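# Seat the L-shaped part in its matching pocket

## Task

Place the L-shaped part so it lies flat and fully down at the bottom of the pocket shaped to fit it.

## Robot and tools

Robot: two arms, left_arm and right_arm, each with a five-fingered hand (left hand is the mirror of the right). Bases in the scene frame: left_arm at (-0.016, +0.298, +0.010) m, right_arm at (-0.009, -0.278, +0.019) m, each turned only slightly about z. Scene frame: origin at table height midway between the arms, +x out over the table, +z up, left_arm on the +y side (not tied to image left/right). Arm poses, targets and offsets are in that arm's own base frame; fixed cameras and the table use the scene frame. A camera stand sits behind the arms. Loose objects may occasionally get nudged.

Hand point: a point 0.05 m in front of the palm and 0.15 m out from the wrist face. Its +z runs along the straight fingers, +y out of the palm, +x across the palm away from the thumb on the right hand (toward the thumb on the left). Straight fingertips extend 0.06-0.07 m past it along +z and sit about 0.06 m behind it along -y. A bracket on the little-finger side of the wrist can strike things. Reported positions may be a few cm off; arms often rest 1-3 cm (up to 5) short of, usually below, the commanded pose without any contact.

Row layout (used by execute_actions and move): 28 numbers in [-1, 1], always for both arms. Order: left dx, dy, dz, rx, ry, rz; left hand slots a, b, c, 0, 0, 0; left force_limit, left speed; then the same 14 for the right arm. Pose numbers are offsets, not poses: they count from the arm's Hand target as it stood when the action or move began, along that arm's base axes; 1.0 = 0.6 m or 180 degrees; rx, ry, rz form one rotation vector, turning about the Hand target's position. Sending six zeros re-requests the current Hand target; repeating a nonzero offset moves further. Orientation commands are clipped to within 40 degrees of the measured orientation each step.

Grasp numbers: each hand takes a, b, c (each -1 to +1) in its first three slots, and exactly 0 in the next three, or the row is refused. All three 0 = fully open hand. a curls index and middle and bends the thumb; b curls ring and little; c swings the thumb in front of the palm. With c = 1, a near 0.5-0.75 brings index and thumb tips together close to the hand point. Thumb in front lets the hand enclose items about 0.035-0.065 m thick, or a handle down to 0.025 m. To keep a hand unchanged, resend its last a, b, c (zeros if never set). force_limit maps -1..+1 to about 0..10 N fingertip force (15 N for thumb motors); speed rises linearly from near zero at -1 to full at +0.48 and above. For a gentle grip close with speed -0.94 or below. A new force_limit or speed alone won't restart a stopped finger; send a more closed target to squeeze, a more open one to loosen.

execute_actions(actions, cameras): actions is a list of actions; each action is up to 15 rows, one row per 1/30 s step, last row held to fill 15 steps; every row counts from the action's start pose. cameras picks images (names, ["all"], [] or null). An empty actions list returns state plus all images.

move(target, speed, blend, blocking, cameras): straight-line hand path toward one row, or a list of up to 15 rows, all offsets from the same starting Hand targets. speed in m/s, 0.002-4.3, default 0.25 (turns up to twice that in rad/s); one value or one per target. blend in m rounds corners (0 = stop at each). Paths end together, run at least 0.5 s and are cut at 10 s. No collision avoidance; faster moves lag, stray and hit harder, and aiming past a contact presses harder. Avoid paths near an arm's own base. blocking=false returns early while the move continues.

wait(seconds 0-10): let time pass holding commands. stop: brake a running move. zoom_image(camera, region [x0,y0,x1,y1], at most 504x504 px) on the latest image of cam_high, cam_low, cam_left_wrist or cam_right_wrist (each 896x504). show_instructions: shows the reference pages. finished_scene: ends the scene irrevocably.

Results: per arm end_effector_position (m) and end_effector_quat_wxyz in base frame, Hand target (base for next offsets), joint positions, velocities (may say within noise) and torques; per hand hand_measured, hand_stopped_by (moving, target, force, stalled, fault), hand_load_n (positive = pushed open; drops near 0 when a grip is lost), hand_force_limit, hand_speed. Moves add a move: line with the ending (done, off_target, moving, held, fault) and limits such as paced or held. done means within 10 mm and 2 degrees, not that nothing is touched.

Avoid: dropping the part or releasing it while moving, letting anything leave the table, hitting the table or fixtures hard, arms touching or one hand gripping the other, excess finger loads, long stretched or blocked holds that overheat motors (MOTOR HOT, then an OVER-TEMPERATURE FAULT drops the arm). To stop pressing on something, command the target back beyond the current hand point.

Each tool is called after ">>>" in YAML: its name, and indented under it one key for each argument.

Reference images:

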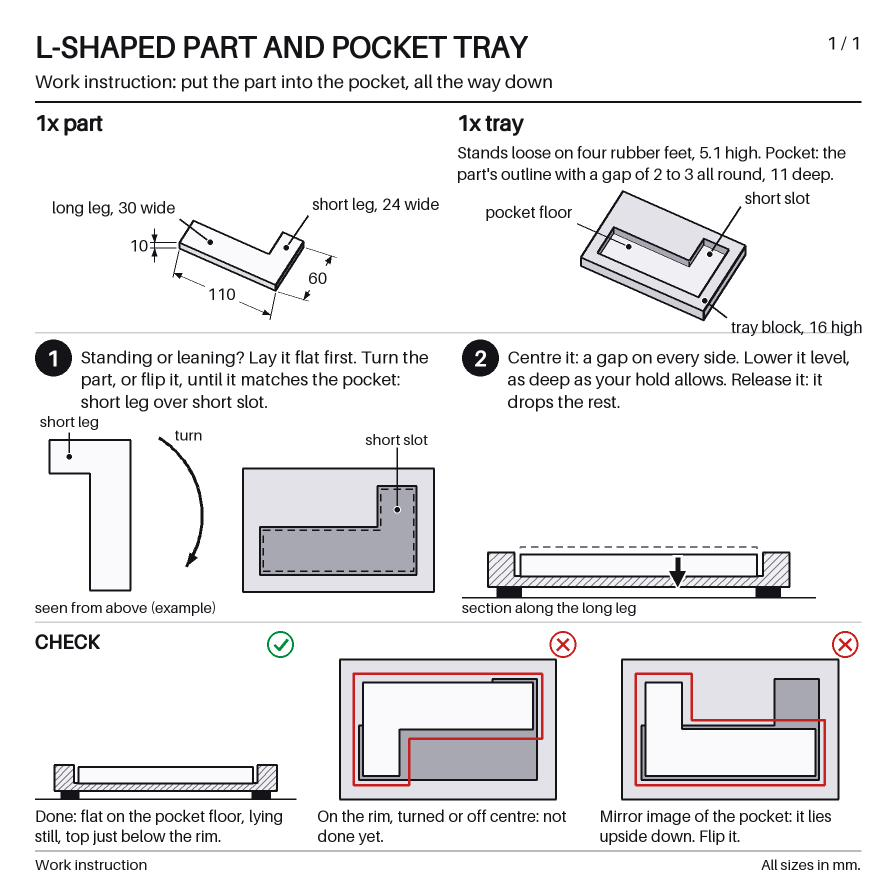

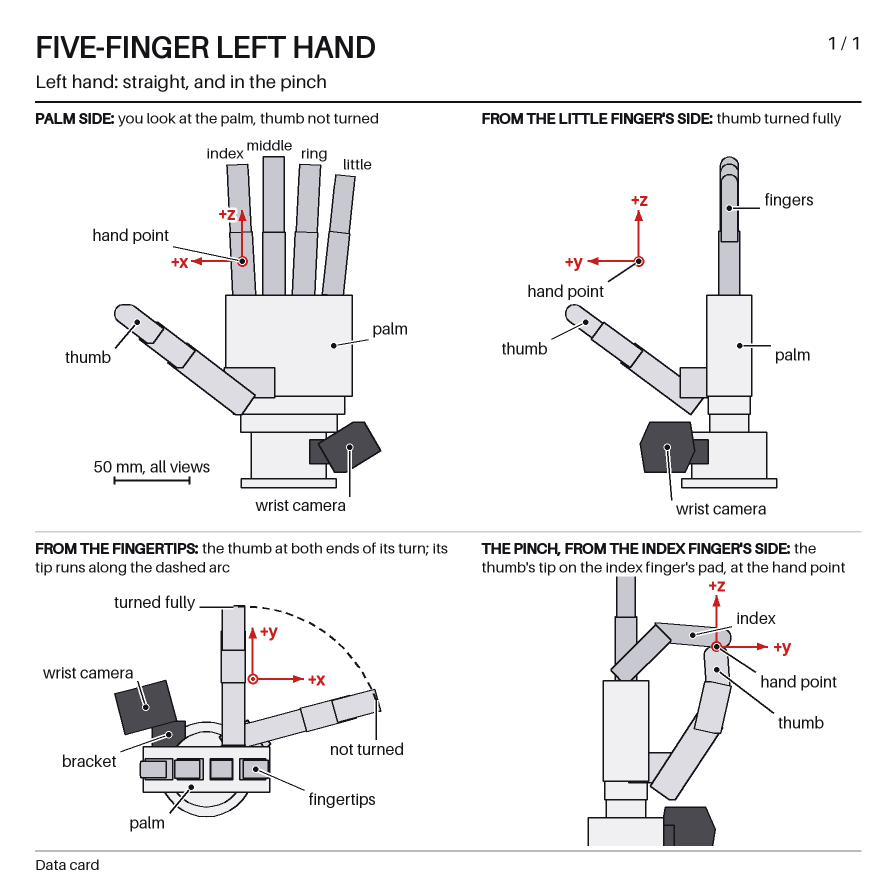

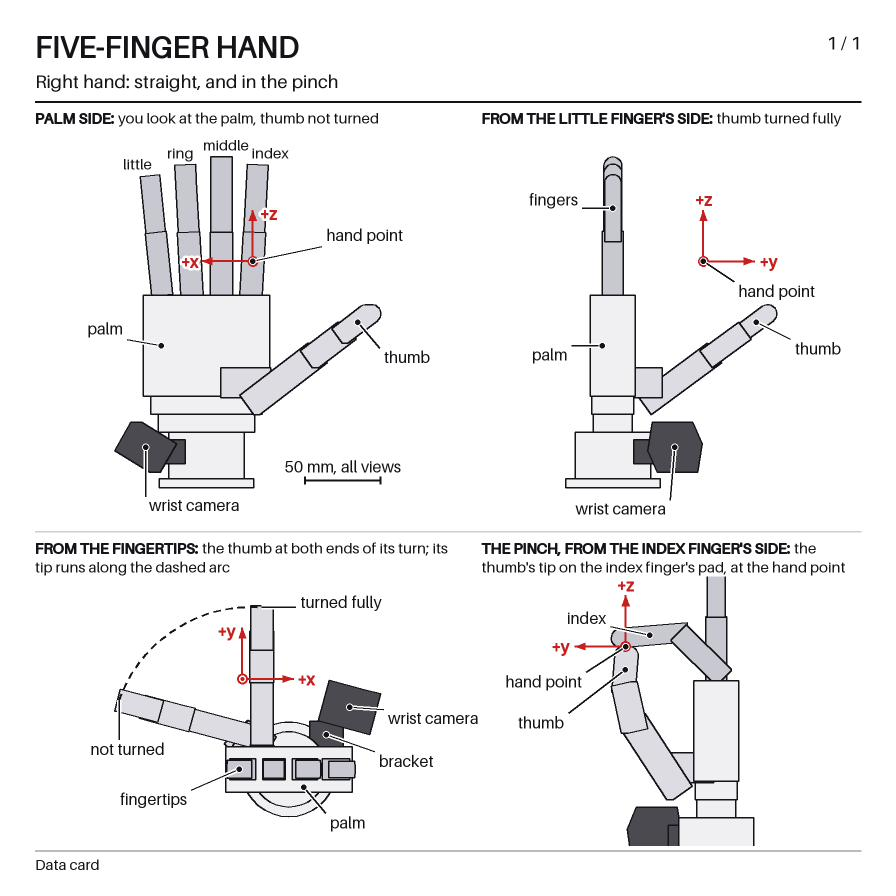

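## Session

>>> execute_actions:
  actions: []

Scene clock: 0.00 s.
left_arm: end_effector_position=(+0.5170, -0.2820, +0.1216) hand_measured=(-1.000, -1.000, -1.000, -1.000, -1.000, -1.000) hand_load_n=(+0.0, +0.0, +0.0, +0.0, +0.0, +0.0) hand_stopped_by=(target, target, target, target, target, target) hand_force_limit=0.00 hand_speed=-0.80 end_effector_quat_wxyz=(+0.374, +0.179, +0.713, +0.565) | right_arm: end_effector_position=(+0.4405, -0.2892, +0.2319) hand_measured=(-1.000, -1.000, -1.000, -1.000, -1.000, -1.000) hand_load_n=(+0.0, +0.0, +0.0, +0.0, +0.0, +0.0) hand_stopped_by=(target, target, target, target, target, target) hand_force_limit=0.00 hand_speed=-0.80 end_effector_quat_wxyz=(+0.314, +0.572, -0.309, +0.693)
Joint positions: left_arm=[-0.84 2.223 1.591 -1.047 -1.489 1.124] | right_arm=[-0.258 1.493 0.625 1.067 0.653 -1.622]
Joint velocities: within noise
Joint torques (N m): no reading
Heat: left arm: hottest elbow 33 °C; right arm: hottest shoulder 34 °C.
Hand target: left_arm +0.5202, -0.2856, +0.1280; +0.381, +0.172, +0.715, +0.561 | right_arm +0.4460, -0.2907, +0.2429; +0.312, +0.561, -0.310, +0.701

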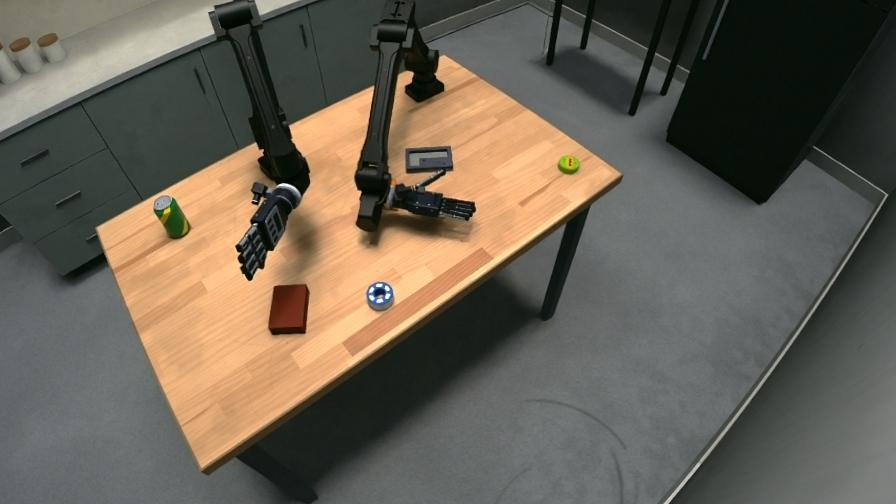

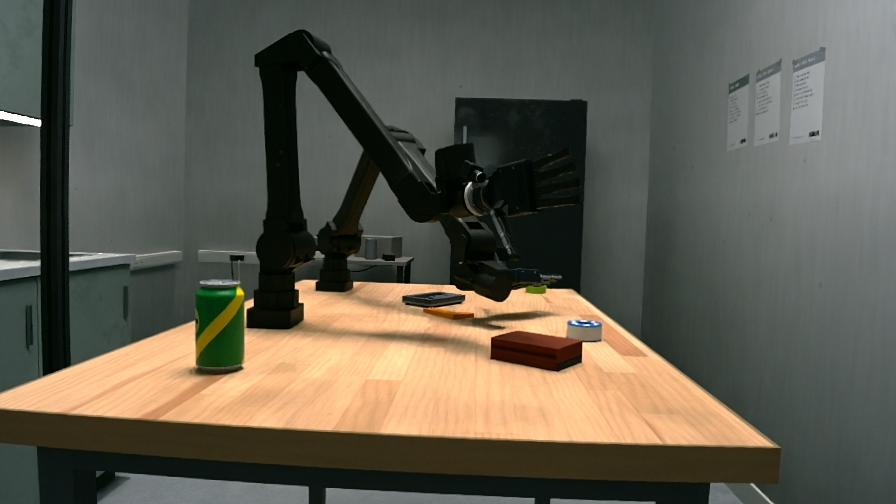

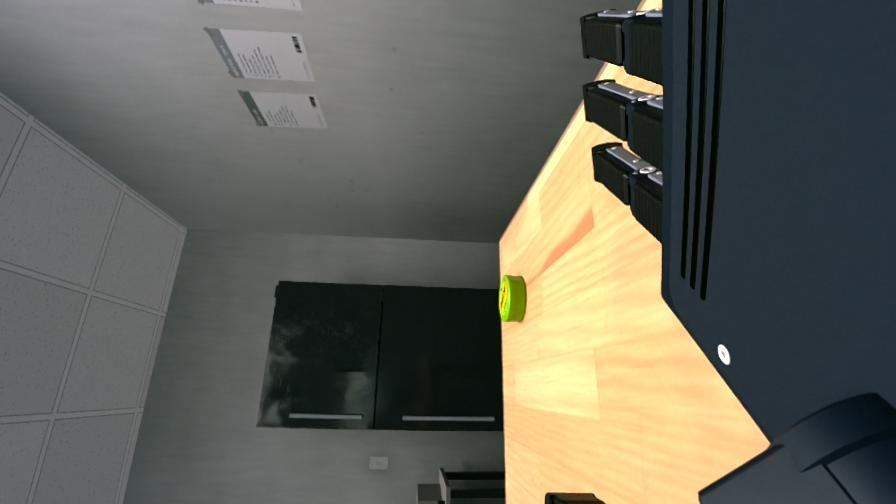

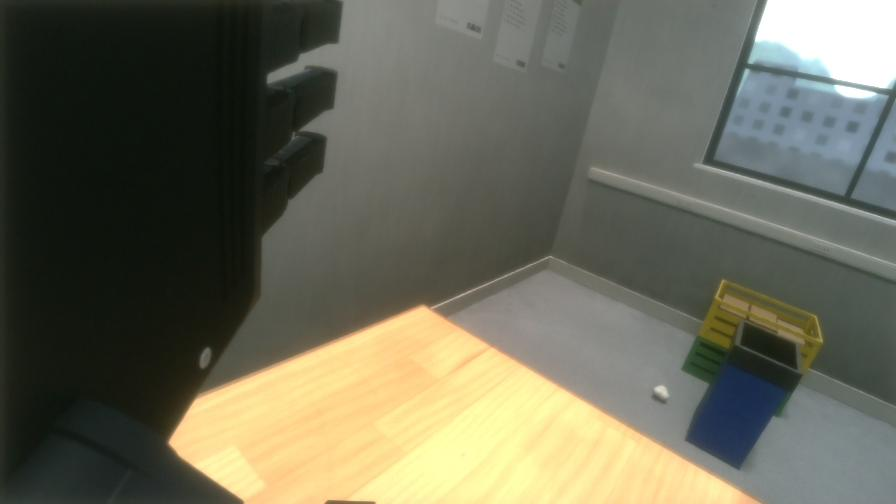

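>>> zoom_image:
  camera: "cam_high"
  region: [340, 110, 520, 250]

>>> zoom_image:
  camera: "cam_low"
  region: [380, 260, 560, 350]

Scaled by 2.800 from the camera's 896x504 image, which has a finer 1280x720 frame.

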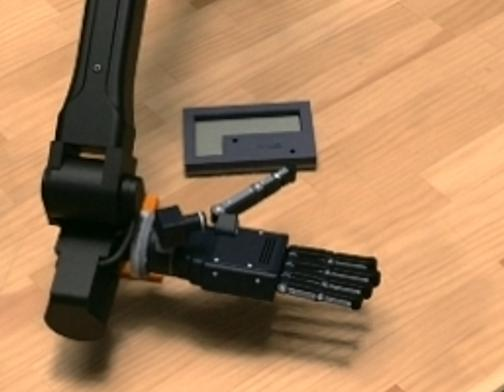

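Scaled by 2.800 from the camera's 896x504 image, which has a finer 1280x720 frame.

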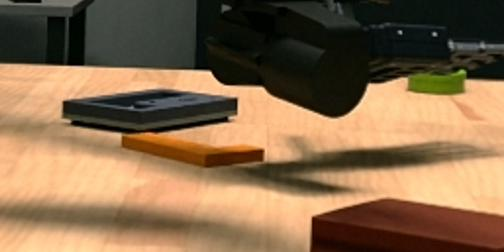

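>>> move:
  target: [-0.167, 0.417, 0.333, 0,0,0, 0,0,0,0,0,0, 0,-0.8, 0,0,0.05, 0.30,-0.39,0.08, 0,0,0,0,0,0, 0,-0.8]
  speed: 0.3
  cameras: ["all"]

Scene clock: 36.63 s.
left_arm: end_effector_position=(+0.4195, -0.0382, +0.3256) hand_measured=(-1.000, -1.000, -1.000, -1.000, -1.000, -1.000) hand_load_n=(+0.0, +0.0, +0.0, +0.0, +0.0, +0.0) hand_stopped_by=(target, target, target, target, target, target) hand_force_limit=0.00 hand_speed=-0.80 end_effector_quat_wxyz=(+0.360, +0.151, +0.742, +0.545) | right_arm: end_effector_position=(+0.4520, -0.2873, +0.2756) hand_measured=(-1.000, -1.000, -1.000, -1.000, -1.000, -1.000) hand_load_n=(+0.0, +0.0, +0.0, -0.5, +0.0, +0.5) hand_stopped_by=(target, target, target, target, target, target) hand_force_limit=0.00 hand_speed=-0.80 end_effector_quat_wxyz=(-0.270, +0.182, -0.621, +0.713)
Joint positions: left_arm=[-0.597 1.271 0.851 -0.253 -1.332 2.099] | right_arm=[-0.454 1.213 0.594 0.801 0.463 -0.005]
Joint torques (N m): left_arm=[0.56 -7.06 7.49 0.98 -0.41 0.11] | right_arm=[-0.91 -8.23 6.87 1.09 -0.27 0.01]
Heat: left arm: hottest elbow 34 °C; right arm: hottest shoulder 34 °C.
Hand target: left_arm +0.4199, -0.0354, +0.3278; +0.381, +0.172, +0.715, +0.561 | right_arm +0.4461, -0.2905, +0.2730; -0.268, +0.178, -0.626, +0.710
Off the commanded pose: left_arm 0.004 m, 5 deg | right_arm 0.007 m, 1 deg.
joint sent to its limit (left arm) — joint 6 (wrist roll), upper limit. The joint targets are off in orientation, not in position.
move: off_target (left_arm)
camera_calibration:
cam_left_wrist: T_world_to_cam=[[0.014962, -0.167762, -0.985714, 0.314734], [-0.966718, 0.249388, -0.057118, 0.434813], [0.255408, 0.953762, -0.158448, 0.0931912], [0, 0, 0, 1]] pos_world=[0.391831, -0.144519, 0.349839]
cam_right_wrist: T_world_to_cam=[[-0.00852509, -0.237372, -0.971381, 0.207775], [0.384711, 0.895869, -0.222296, 0.144403], [0.922998, -0.375597, 0.0836824, -0.437707], [0, 0, 0, 1]] pos_world=[0.350221, -0.244447, 0.270557]

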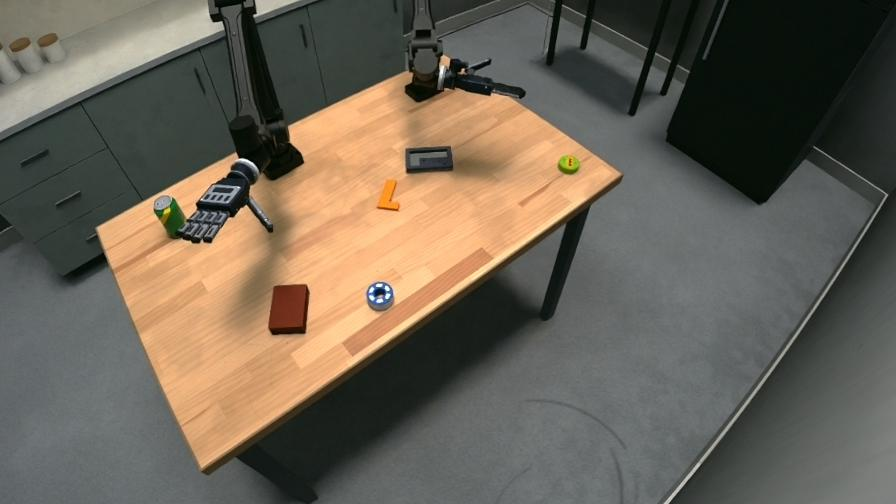

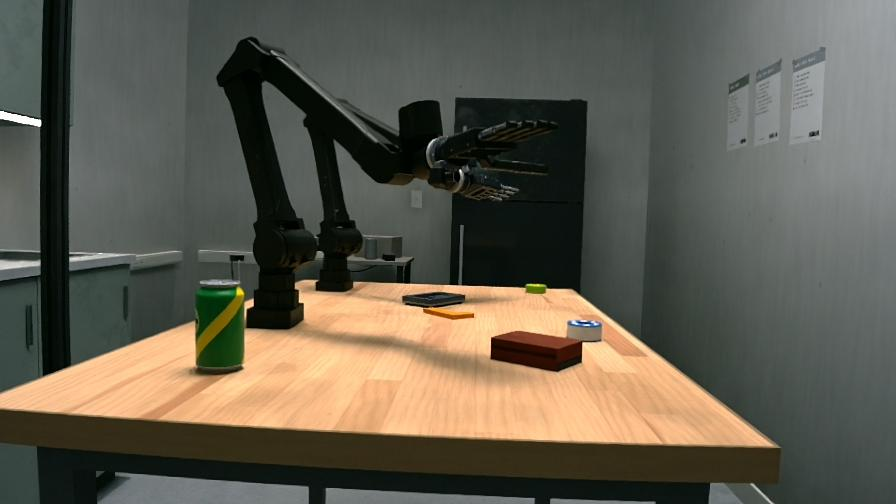

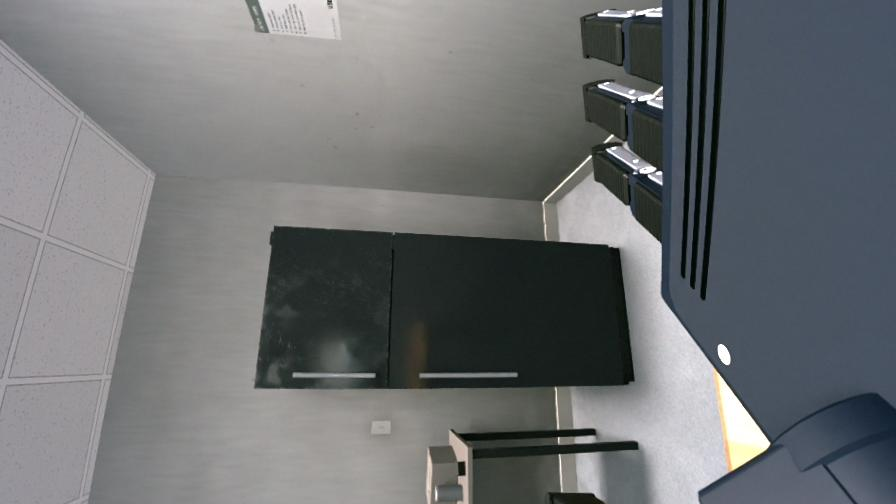

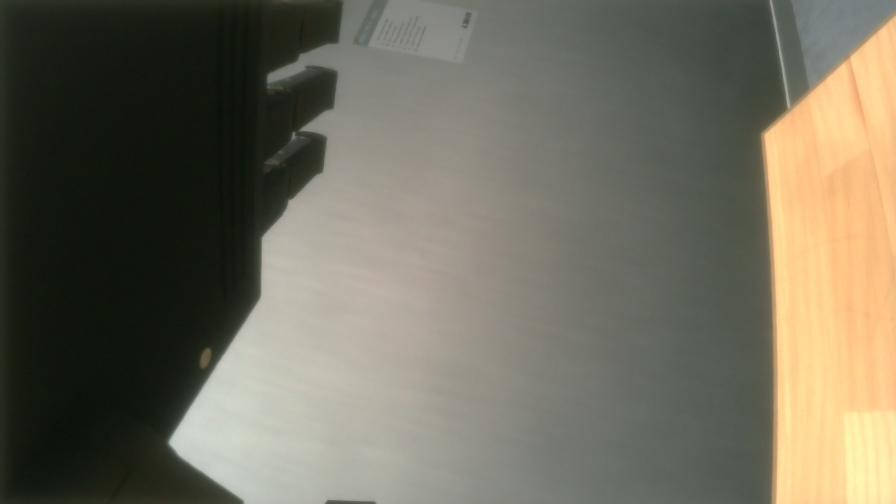

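>>> zoom_image:
  camera: "cam_high"
  region: [365, 135, 465, 220]

>>> zoom_image:
  camera: "cam_low"
  region: [390, 280, 490, 330]

Scaled by 5.040 from the camera's 896x504 image, which has a finer 1280x720 frame.

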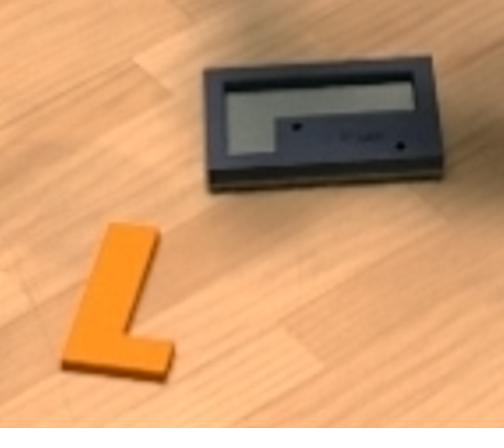

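Scaled by 5.040 from the camera's 896x504 image, which has a finer 1280x720 frame.

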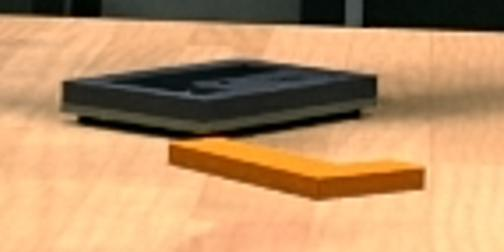

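>>> zoom_image:
  camera: "cam_high"
  region: [400, 140, 460, 178]

>>> zoom_image:
  camera: "cam_high"
  region: [370, 173, 410, 215]

Scaled by 8.400 from the camera's 896x504 image, which has a finer 1280x720 frame.

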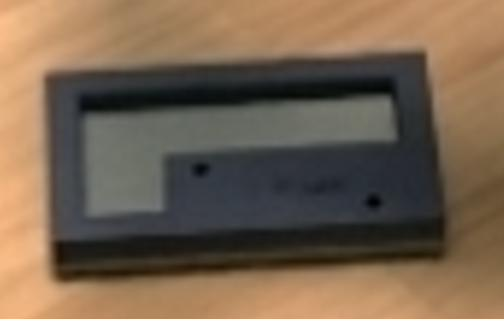

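Scaled by 12.000 from the camera's 896x504 image, which has a finer 1280x720 frame.

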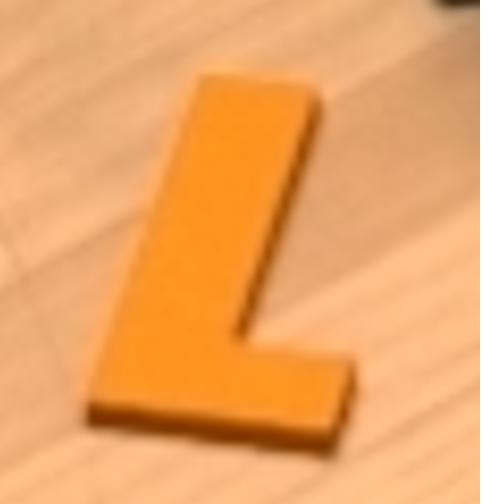

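>>> move:
  target: [-0.318, -0.525, -0.363, -0.646, 0.0716, 0.2158, 0,1,0,0,0,0, -0.4,0.0, 0,0,0, 0,0,0, 0,0,0,0,0,0, 0,-0.8]
  speed: 0.4
  cameras: ["all"]

Scene clock: 195.80 s.
left_arm: end_effector_position=(+0.2285, -0.3439, +0.1006) hand_measured=(-1.000, -1.000, -1.000, -0.750, +0.900, +1.000) hand_load_n=(+0.0, +0.0, +0.0, +0.0, +0.0, +0.0) hand_stopped_by=(target, target, target, target, target, target) hand_force_limit=-0.40 hand_speed=0.00 end_effector_quat_wxyz=(+0.099, -0.381, +0.892, -0.220) | right_arm: end_effector_position=(+0.4520, -0.2873, +0.2756) hand_measured=(-1.000, -1.000, -1.000, -1.000, -1.000, -1.000) hand_load_n=(+0.0, +0.0, +0.0, +0.0, +0.0, -0.5) hand_stopped_by=(target, target, target, target, target, target) hand_force_limit=0.00 hand_speed=-0.80 end_effector_quat_wxyz=(-0.270, +0.182, -0.621, +0.713)
Joint positions: left_arm=[-0.93 1.293 0.898 -0.694 -0.087 -0.144] | right_arm=[-0.454 1.213 0.594 0.801 0.463 -0.005]
Joint torques (N m): left_arm=[-0.62 -8.35 7.64 1.73 -0.1 -0.12] | right_arm=[-1.08 -8.35 6.8 1.09 -0.27 0.04]
Heat: left arm: hottest elbow 37 °C; right arm: hottest shoulder 34 °C.
Hand target: left_arm +0.2291, -0.3504, +0.1100; +0.102, -0.381, +0.888, -0.237 | right_arm +0.4461, -0.2905, +0.2730; -0.268, +0.178, -0.626, +0.710
Off the commanded pose: left_arm 0.011 m, 2 deg | right_arm 0.007 m, 1 deg.
move: off_target (left_arm)
camera_calibration:
cam_left_wrist: T_world_to_cam=[[0.454452, -0.786891, 0.417464, -0.410089], [-0.882244, -0.332921, 0.332879, 0.0547979], [-0.122957, -0.519583, -0.845527, 0.0467322], [0, 0, 0, 1]] pos_world=[0.240457, -0.28017, 0.192469]
cam_right_wrist: T_world_to_cam=[[-0.00789691, -0.23697, -0.971485, 0.207682], [0.384719, 0.896017, -0.221688, 0.144271], [0.923, -0.375499, 0.0840909, -0.437796], [0, 0, 0, 1]] pos_world=[0.350222, -0.244447, 0.270558]

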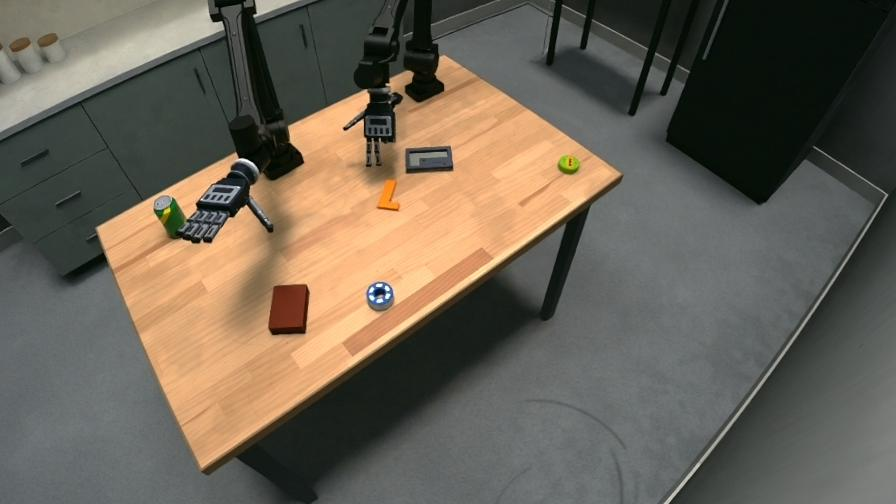

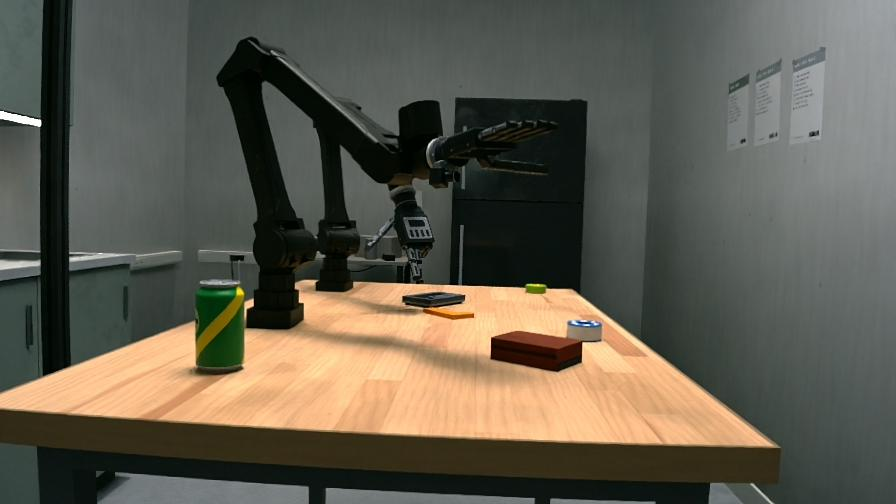

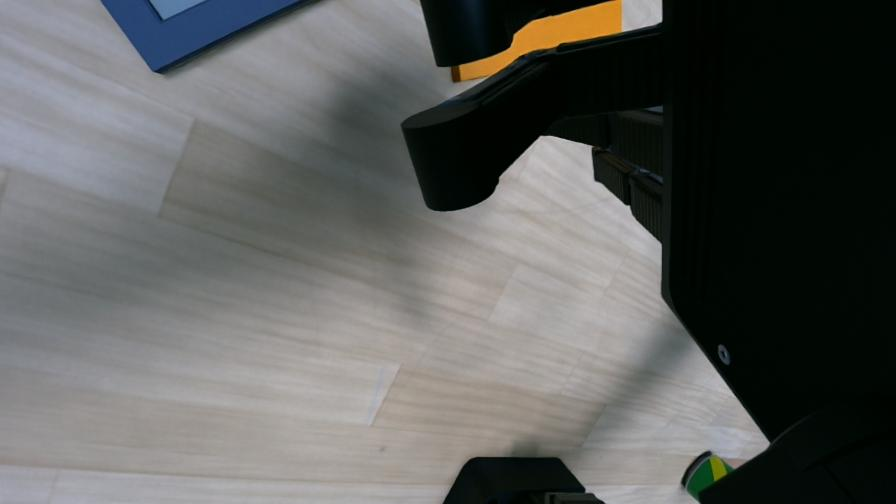

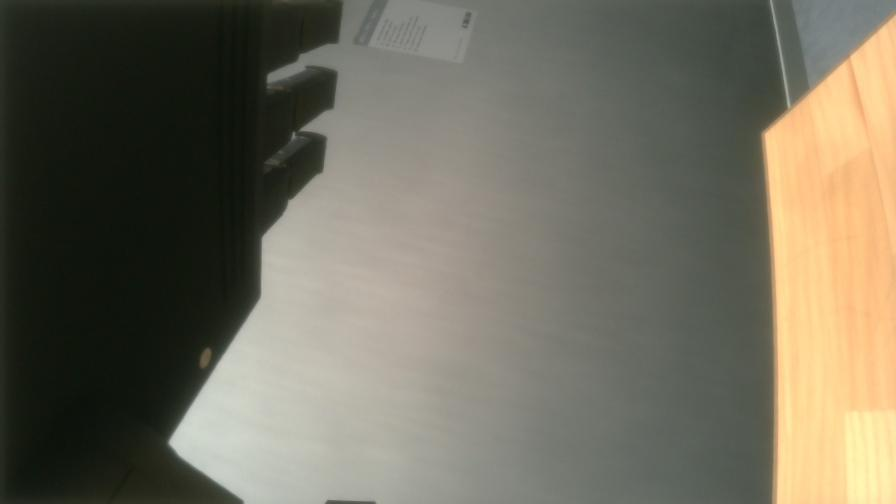

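>>> zoom_image:
  camera: "cam_high"
  region: [330, 80, 470, 220]

Scaled by 3.600 from the camera's 896x504 image, which has a finer 1280x720 frame.

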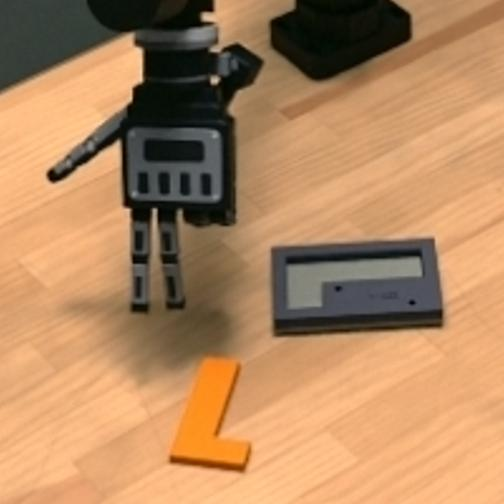

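>>> move:
  target: [0, 0, -0.115, 0,0,0, 0,1,0,0,0,0, -0.4,0.0, 0,0,0, 0,0,0, 0,0,0,0,0,0, 0,-0.8]
  speed: 0.15
  cameras: ["cam_high", "cam_low", "cam_left_wrist"]

>>> zoom_image:
  camera: "cam_low"
  region: [380, 260, 500, 330]

>>> zoom_image:
  camera: "cam_high"
  region: [360, 140, 440, 220]

Scene clock: 208.70 s.
left_arm: end_effector_position=(+0.2277, -0.3430, +0.0381) hand_measured=(-1.000, -1.000, -1.000, -0.750, +0.900, +1.000) hand_load_n=(+0.0, +0.0, +0.0, +0.0, +0.0, +0.0) hand_stopped_by=(target, target, target, target, target, target) hand_force_limit=-0.40 hand_speed=0.00 end_effector_quat_wxyz=(+0.101, -0.381, +0.890, -0.228) | right_arm: end_effector_position=(+0.4520, -0.2873, +0.2756) hand_measured=(-1.000, -1.000, -1.000, -1.000, -1.000, -1.000) hand_load_n=(-0.5, +0.0, +0.0, +0.0, +0.0, +0.0) hand_stopped_by=(target, target, target, target, target, target) hand_force_limit=0.00 hand_speed=-0.80 end_effector_quat_wxyz=(-0.270, +0.182, -0.621, +0.713)
Joint positions: left_arm=[-0.93 1.37 0.78 -0.483 -0.087 -0.145] | right_arm=[-0.454 1.213 0.594 0.801 0.463 -0.005]
Joint torques (N m): left_arm=[-0.67 -7.12 7.23 1.77 -0.11 -0.12] | right_arm=[-1.14 -8.29 6.8 1.07 -0.25 0.04]
Heat: left arm: hottest elbow 37 °C; right arm: hottest shoulder 34 °C.
Hand target: left_arm +0.2291, -0.3504, +0.0410; +0.102, -0.381, +0.888, -0.237 | right_arm +0.4461, -0.2905, +0.2730; -0.268, +0.178, -0.626, +0.710
Off the commanded pose: left_arm 0.008 m, 1 deg | right_arm 0.007 m, 1 deg.
move: done
camera_calibration:
cam_left_wrist: T_world_to_cam=[[0.450999, -0.781021, 0.431979, -0.380615], [-0.885121, -0.329175, 0.328944, 0.0773066], [-0.114715, -0.530707, -0.839756, -0.011582], [0, 0, 0, 1]] pos_world=[0.238754, -0.277967, 0.129262]
Images, in order (width x height): cam_high 896x504, cam_low 896x504, cam_left_wrist 896x504.

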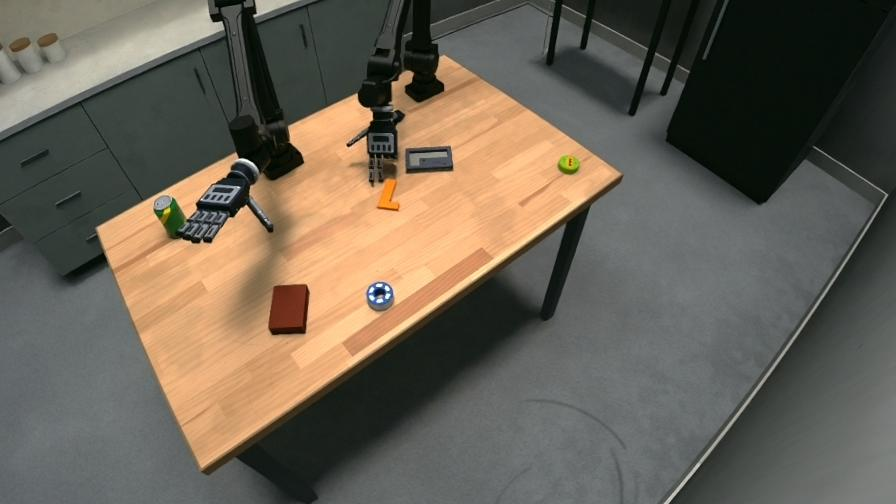

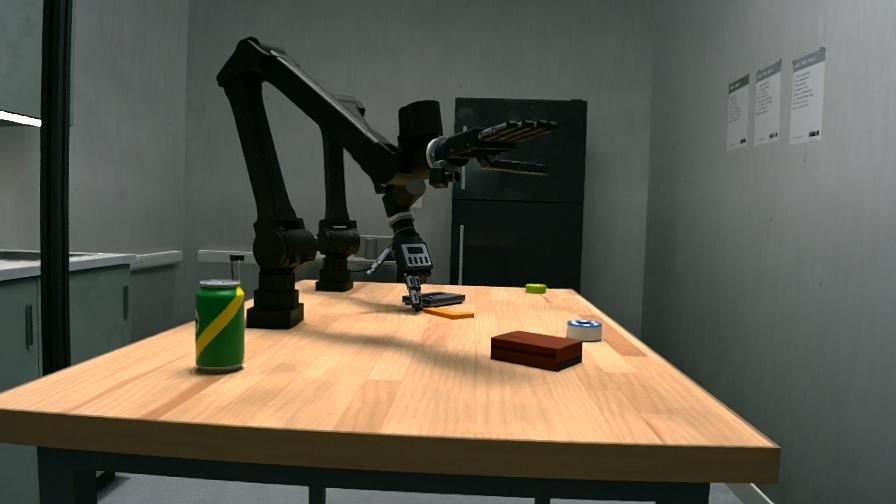

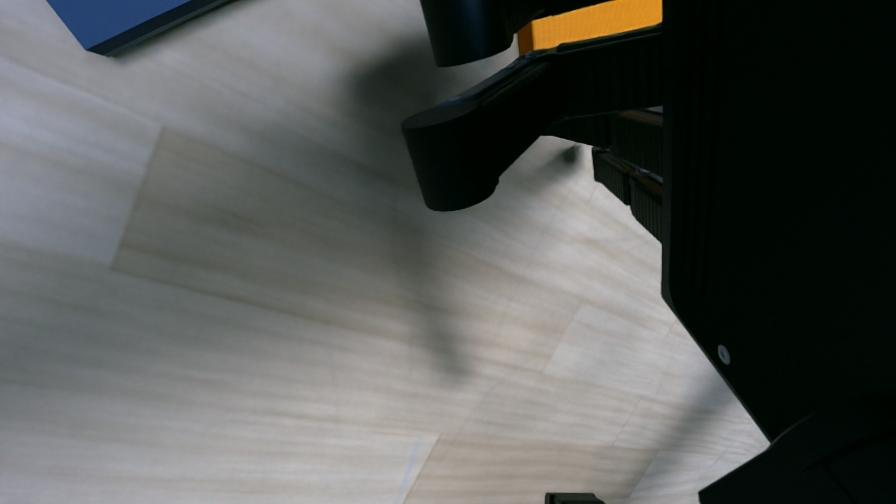

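Scaled by 4.200 from the camera's 896x504 image, which has a finer 1280x720 frame.

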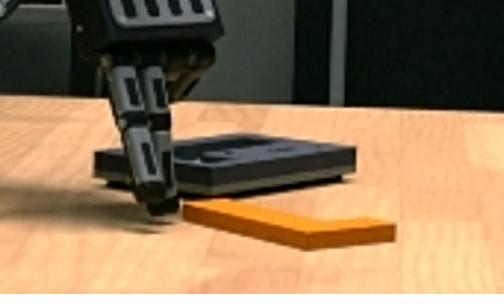

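Scaled by 6.300 from the camera's 896x504 image, which has a finer 1280x720 frame.

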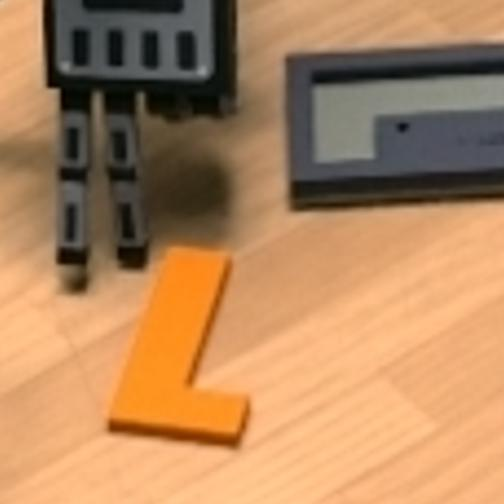

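>>> move:
  target:
    - [0, 0, -0.0135, 0,0,0, 0,1,0,0,0,0, -0.4,0.0, 0,0,0, 0,0,0, 0,0,0,0,0,0, 0,-0.8]
    - [0.0573, 0.0373, -0.0135, 0,0,0, 0,1,0,0,0,0, -0.4,0.0, 0,0,0, 0,0,0, 0,0,0,0,0,0, 0,-0.8]
    - [0.099, 0.045, -0.0135, 0,0,0, 0,1,0,0,0,0, -0.4,0.0, 0,0,0, 0,0,0, 0,0,0,0,0,0, 0,-0.8]
  speed: 0.08
  blend: [0, 0.01, 0]
  cameras: ["cam_high", "cam_left_wrist"]

>>> zoom_image:
  camera: "cam_high"
  region: [360, 140, 460, 220]

Scene clock: 222.33 s.
left_arm: end_effector_position=(+0.2721, -0.3201, +0.0334) hand_measured=(-1.000, -1.000, -1.000, -0.750, +0.900, +1.000) hand_load_n=(-0.5, +0.0, +0.0, -0.5, +0.0, +0.0) hand_stopped_by=(target, target, target, target, target, target) hand_force_limit=-0.40 hand_speed=0.00 end_effector_quat_wxyz=(+0.094, -0.380, +0.890, -0.236) | right_arm: end_effector_position=(+0.4520, -0.2873, +0.2756) hand_measured=(-1.000, -1.000, -1.000, -1.000, -1.000, -1.000) hand_load_n=(+0.0, +0.0, +0.0, +0.0, +0.0, +0.0) hand_stopped_by=(target, target, target, target, target, target) hand_force_limit=0.00 hand_speed=-0.80 end_effector_quat_wxyz=(-0.270, +0.182, -0.621, +0.713)
Joint positions: left_arm=[-0.788 1.404 0.793 -0.447 0.001 -0.024] | right_arm=[-0.454 1.213 0.594 0.801 0.463 -0.005]
Joint torques (N m): left_arm=[1.55 -5.42 8.84 1.62 -0.27 0.13] | right_arm=[-1.08 -8.47 6.83 1.1 -0.27 0.03]
Heat: left arm: hottest elbow 38 °C; right arm: hottest shoulder 34 °C.
Hand target: left_arm +0.2885, -0.3234, +0.0329; +0.102, -0.381, +0.888, -0.237 | right_arm +0.4461, -0.2905, +0.2730; -0.268, +0.178, -0.626, +0.710
Off the commanded pose: left_arm 0.017 m, 1 deg | right_arm 0.007 m, 1 deg.
move: off_target (left_arm)
camera_calibration:
cam_left_wrist: T_world_to_cam=[[0.448934, -0.774968, 0.444841, -0.378699], [-0.885017, -0.316933, 0.341025, 0.129187], [-0.123299, -0.546789, -0.828142, -0.00150649], [0, 0, 0, 1]] pos_world=[0.284158, -0.25336, 0.123157]
Images, in order (width x height): cam_high 896x504, cam_left_wrist 896x504.

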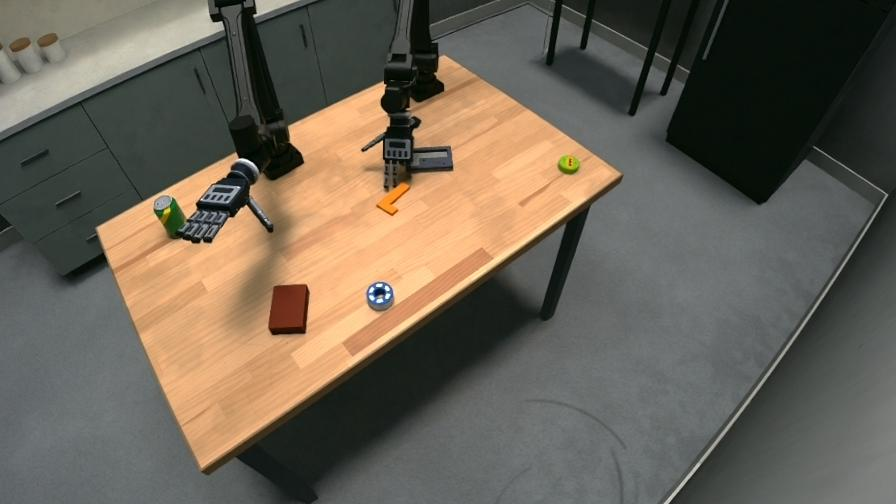

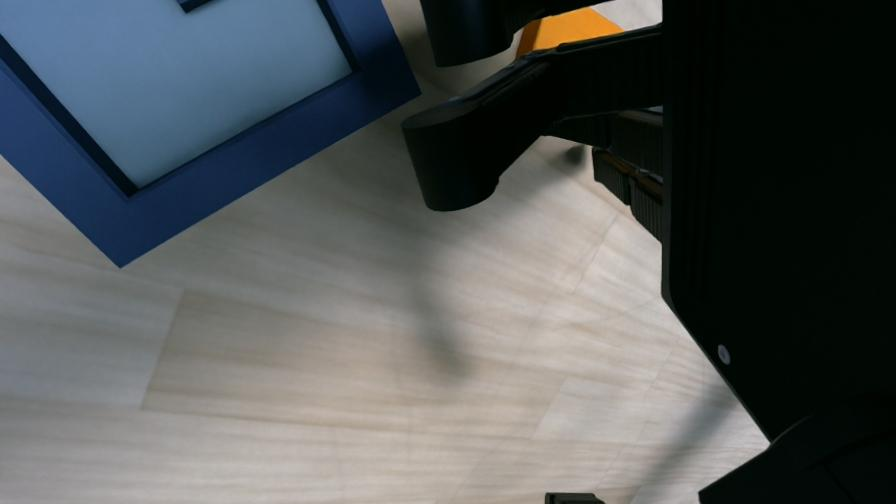

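Scaled by 5.040 from the camera's 896x504 image, which has a finer 1280x720 frame.

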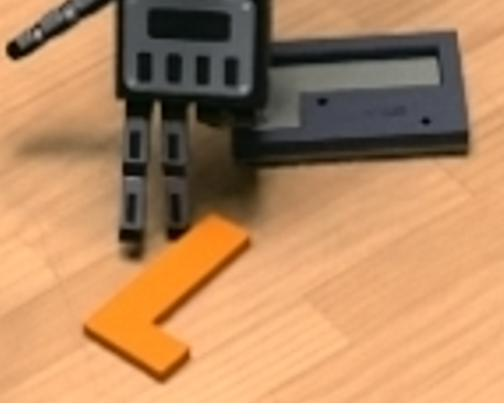

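>>> move:
  target:
    - [0.0417, 0.003, -0.001, 0,0,0, 0,1,0,0,0,0, -0.4,0.0, 0,0,0, 0,0,0, 0,0,0,0,0,0, 0,-0.8]
    - [0.0917, -0.0077, -0.001, 0,0,0, 0,1,0,0,0,0, -0.4,0.0, 0,0,0, 0,0,0, 0,0,0,0,0,0, 0,-0.8]
  speed: 0.08
  blend: [0.01, 0]
  cameras: ["cam_high", "cam_left_wrist"]

>>> zoom_image:
  camera: "cam_high"
  region: [360, 140, 460, 220]

Scene clock: 236.77 s.
left_arm: end_effector_position=(+0.3290, -0.3263, +0.0337) hand_measured=(-1.000, -1.000, -1.000, -0.750, +0.900, +1.000) hand_load_n=(+0.0, +0.0, +0.0, -1.0, +0.0, +0.0) hand_stopped_by=(target, target, target, target, target, target) hand_force_limit=-0.40 hand_speed=0.00 end_effector_quat_wxyz=(+0.097, -0.380, +0.888, -0.239) | right_arm: end_effector_position=(+0.4520, -0.2873, +0.2756) hand_measured=(-1.000, -1.000, -1.000, -1.000, -1.000, -1.000) hand_load_n=(+0.0, +0.0, +0.5, +0.0, +0.0, +0.0) hand_stopped_by=(target, target, target, target, target, target) hand_force_limit=0.00 hand_speed=-0.80 end_effector_quat_wxyz=(-0.270, +0.182, -0.621, +0.713)
Joint positions: left_arm=[-0.704 1.513 0.91 -0.447 0.038 0.048] | right_arm=[-0.454 1.213 0.594 0.801 0.463 -0.005]
Joint torques (N m): left_arm=[1.26 -7.12 9.11 1.11 -0.11 0.11] | right_arm=[-1.03 -8.29 6.79 1.06 -0.26 0.03]
Heat: left arm: hottest elbow 38 °C; right arm: hottest shoulder 34 °C.
Hand target: left_arm +0.3435, -0.3281, +0.0323; +0.102, -0.381, +0.888, -0.237 | right_arm +0.4461, -0.2905, +0.2730; -0.268, +0.178, -0.626, +0.710
Off the commanded pose: left_arm 0.015 m, 1 deg | right_arm 0.007 m, 1 deg.
move: off_target (left_arm)
camera_calibration:
cam_left_wrist: T_world_to_cam=[[0.446741, -0.772075, 0.45202, -0.407643], [-0.887334, -0.317833, 0.334097, 0.178104], [-0.114281, -0.550347, -0.827078, -0.00169997], [0, 0, 0, 1]] pos_world=[0.339955, -0.25906, 0.123353]
Images, in order (width x height): cam_high 896x504, cam_left_wrist 896x504.

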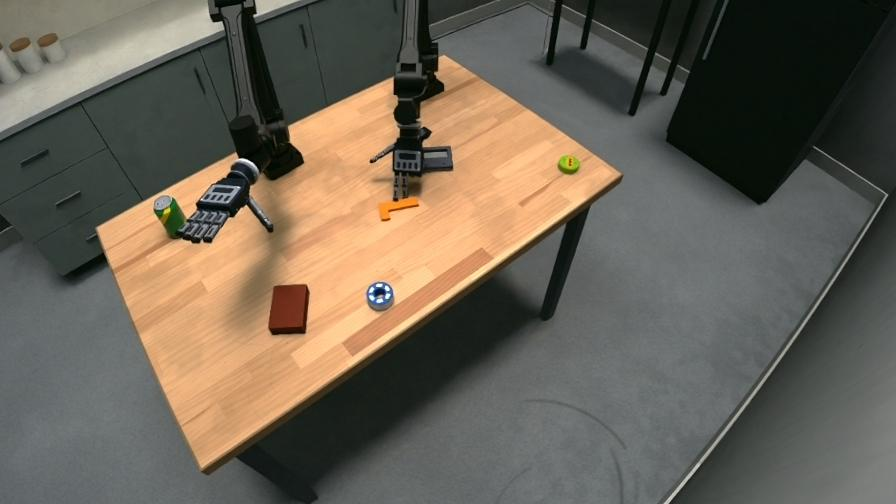

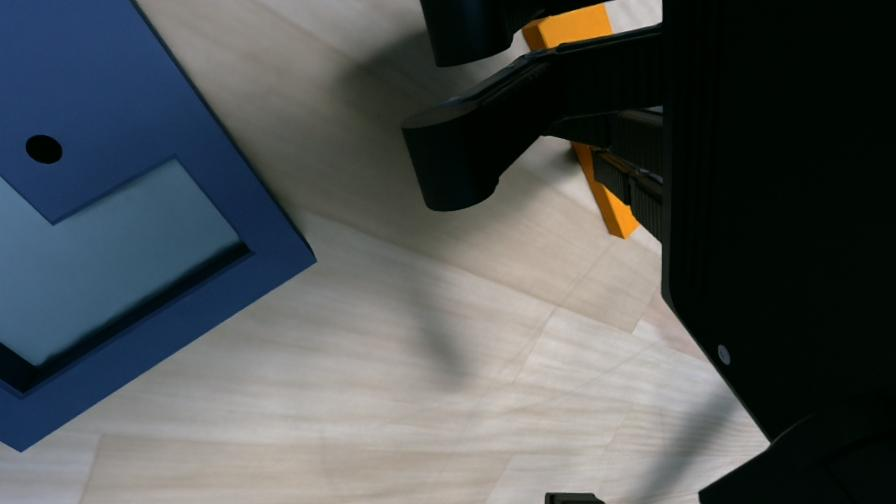

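Scaled by 5.040 from the camera's 896x504 image, which has a finer 1280x720 frame.

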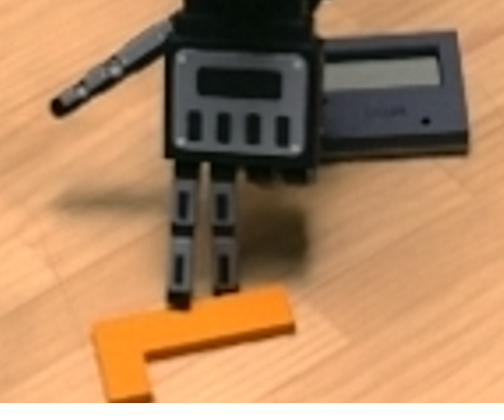

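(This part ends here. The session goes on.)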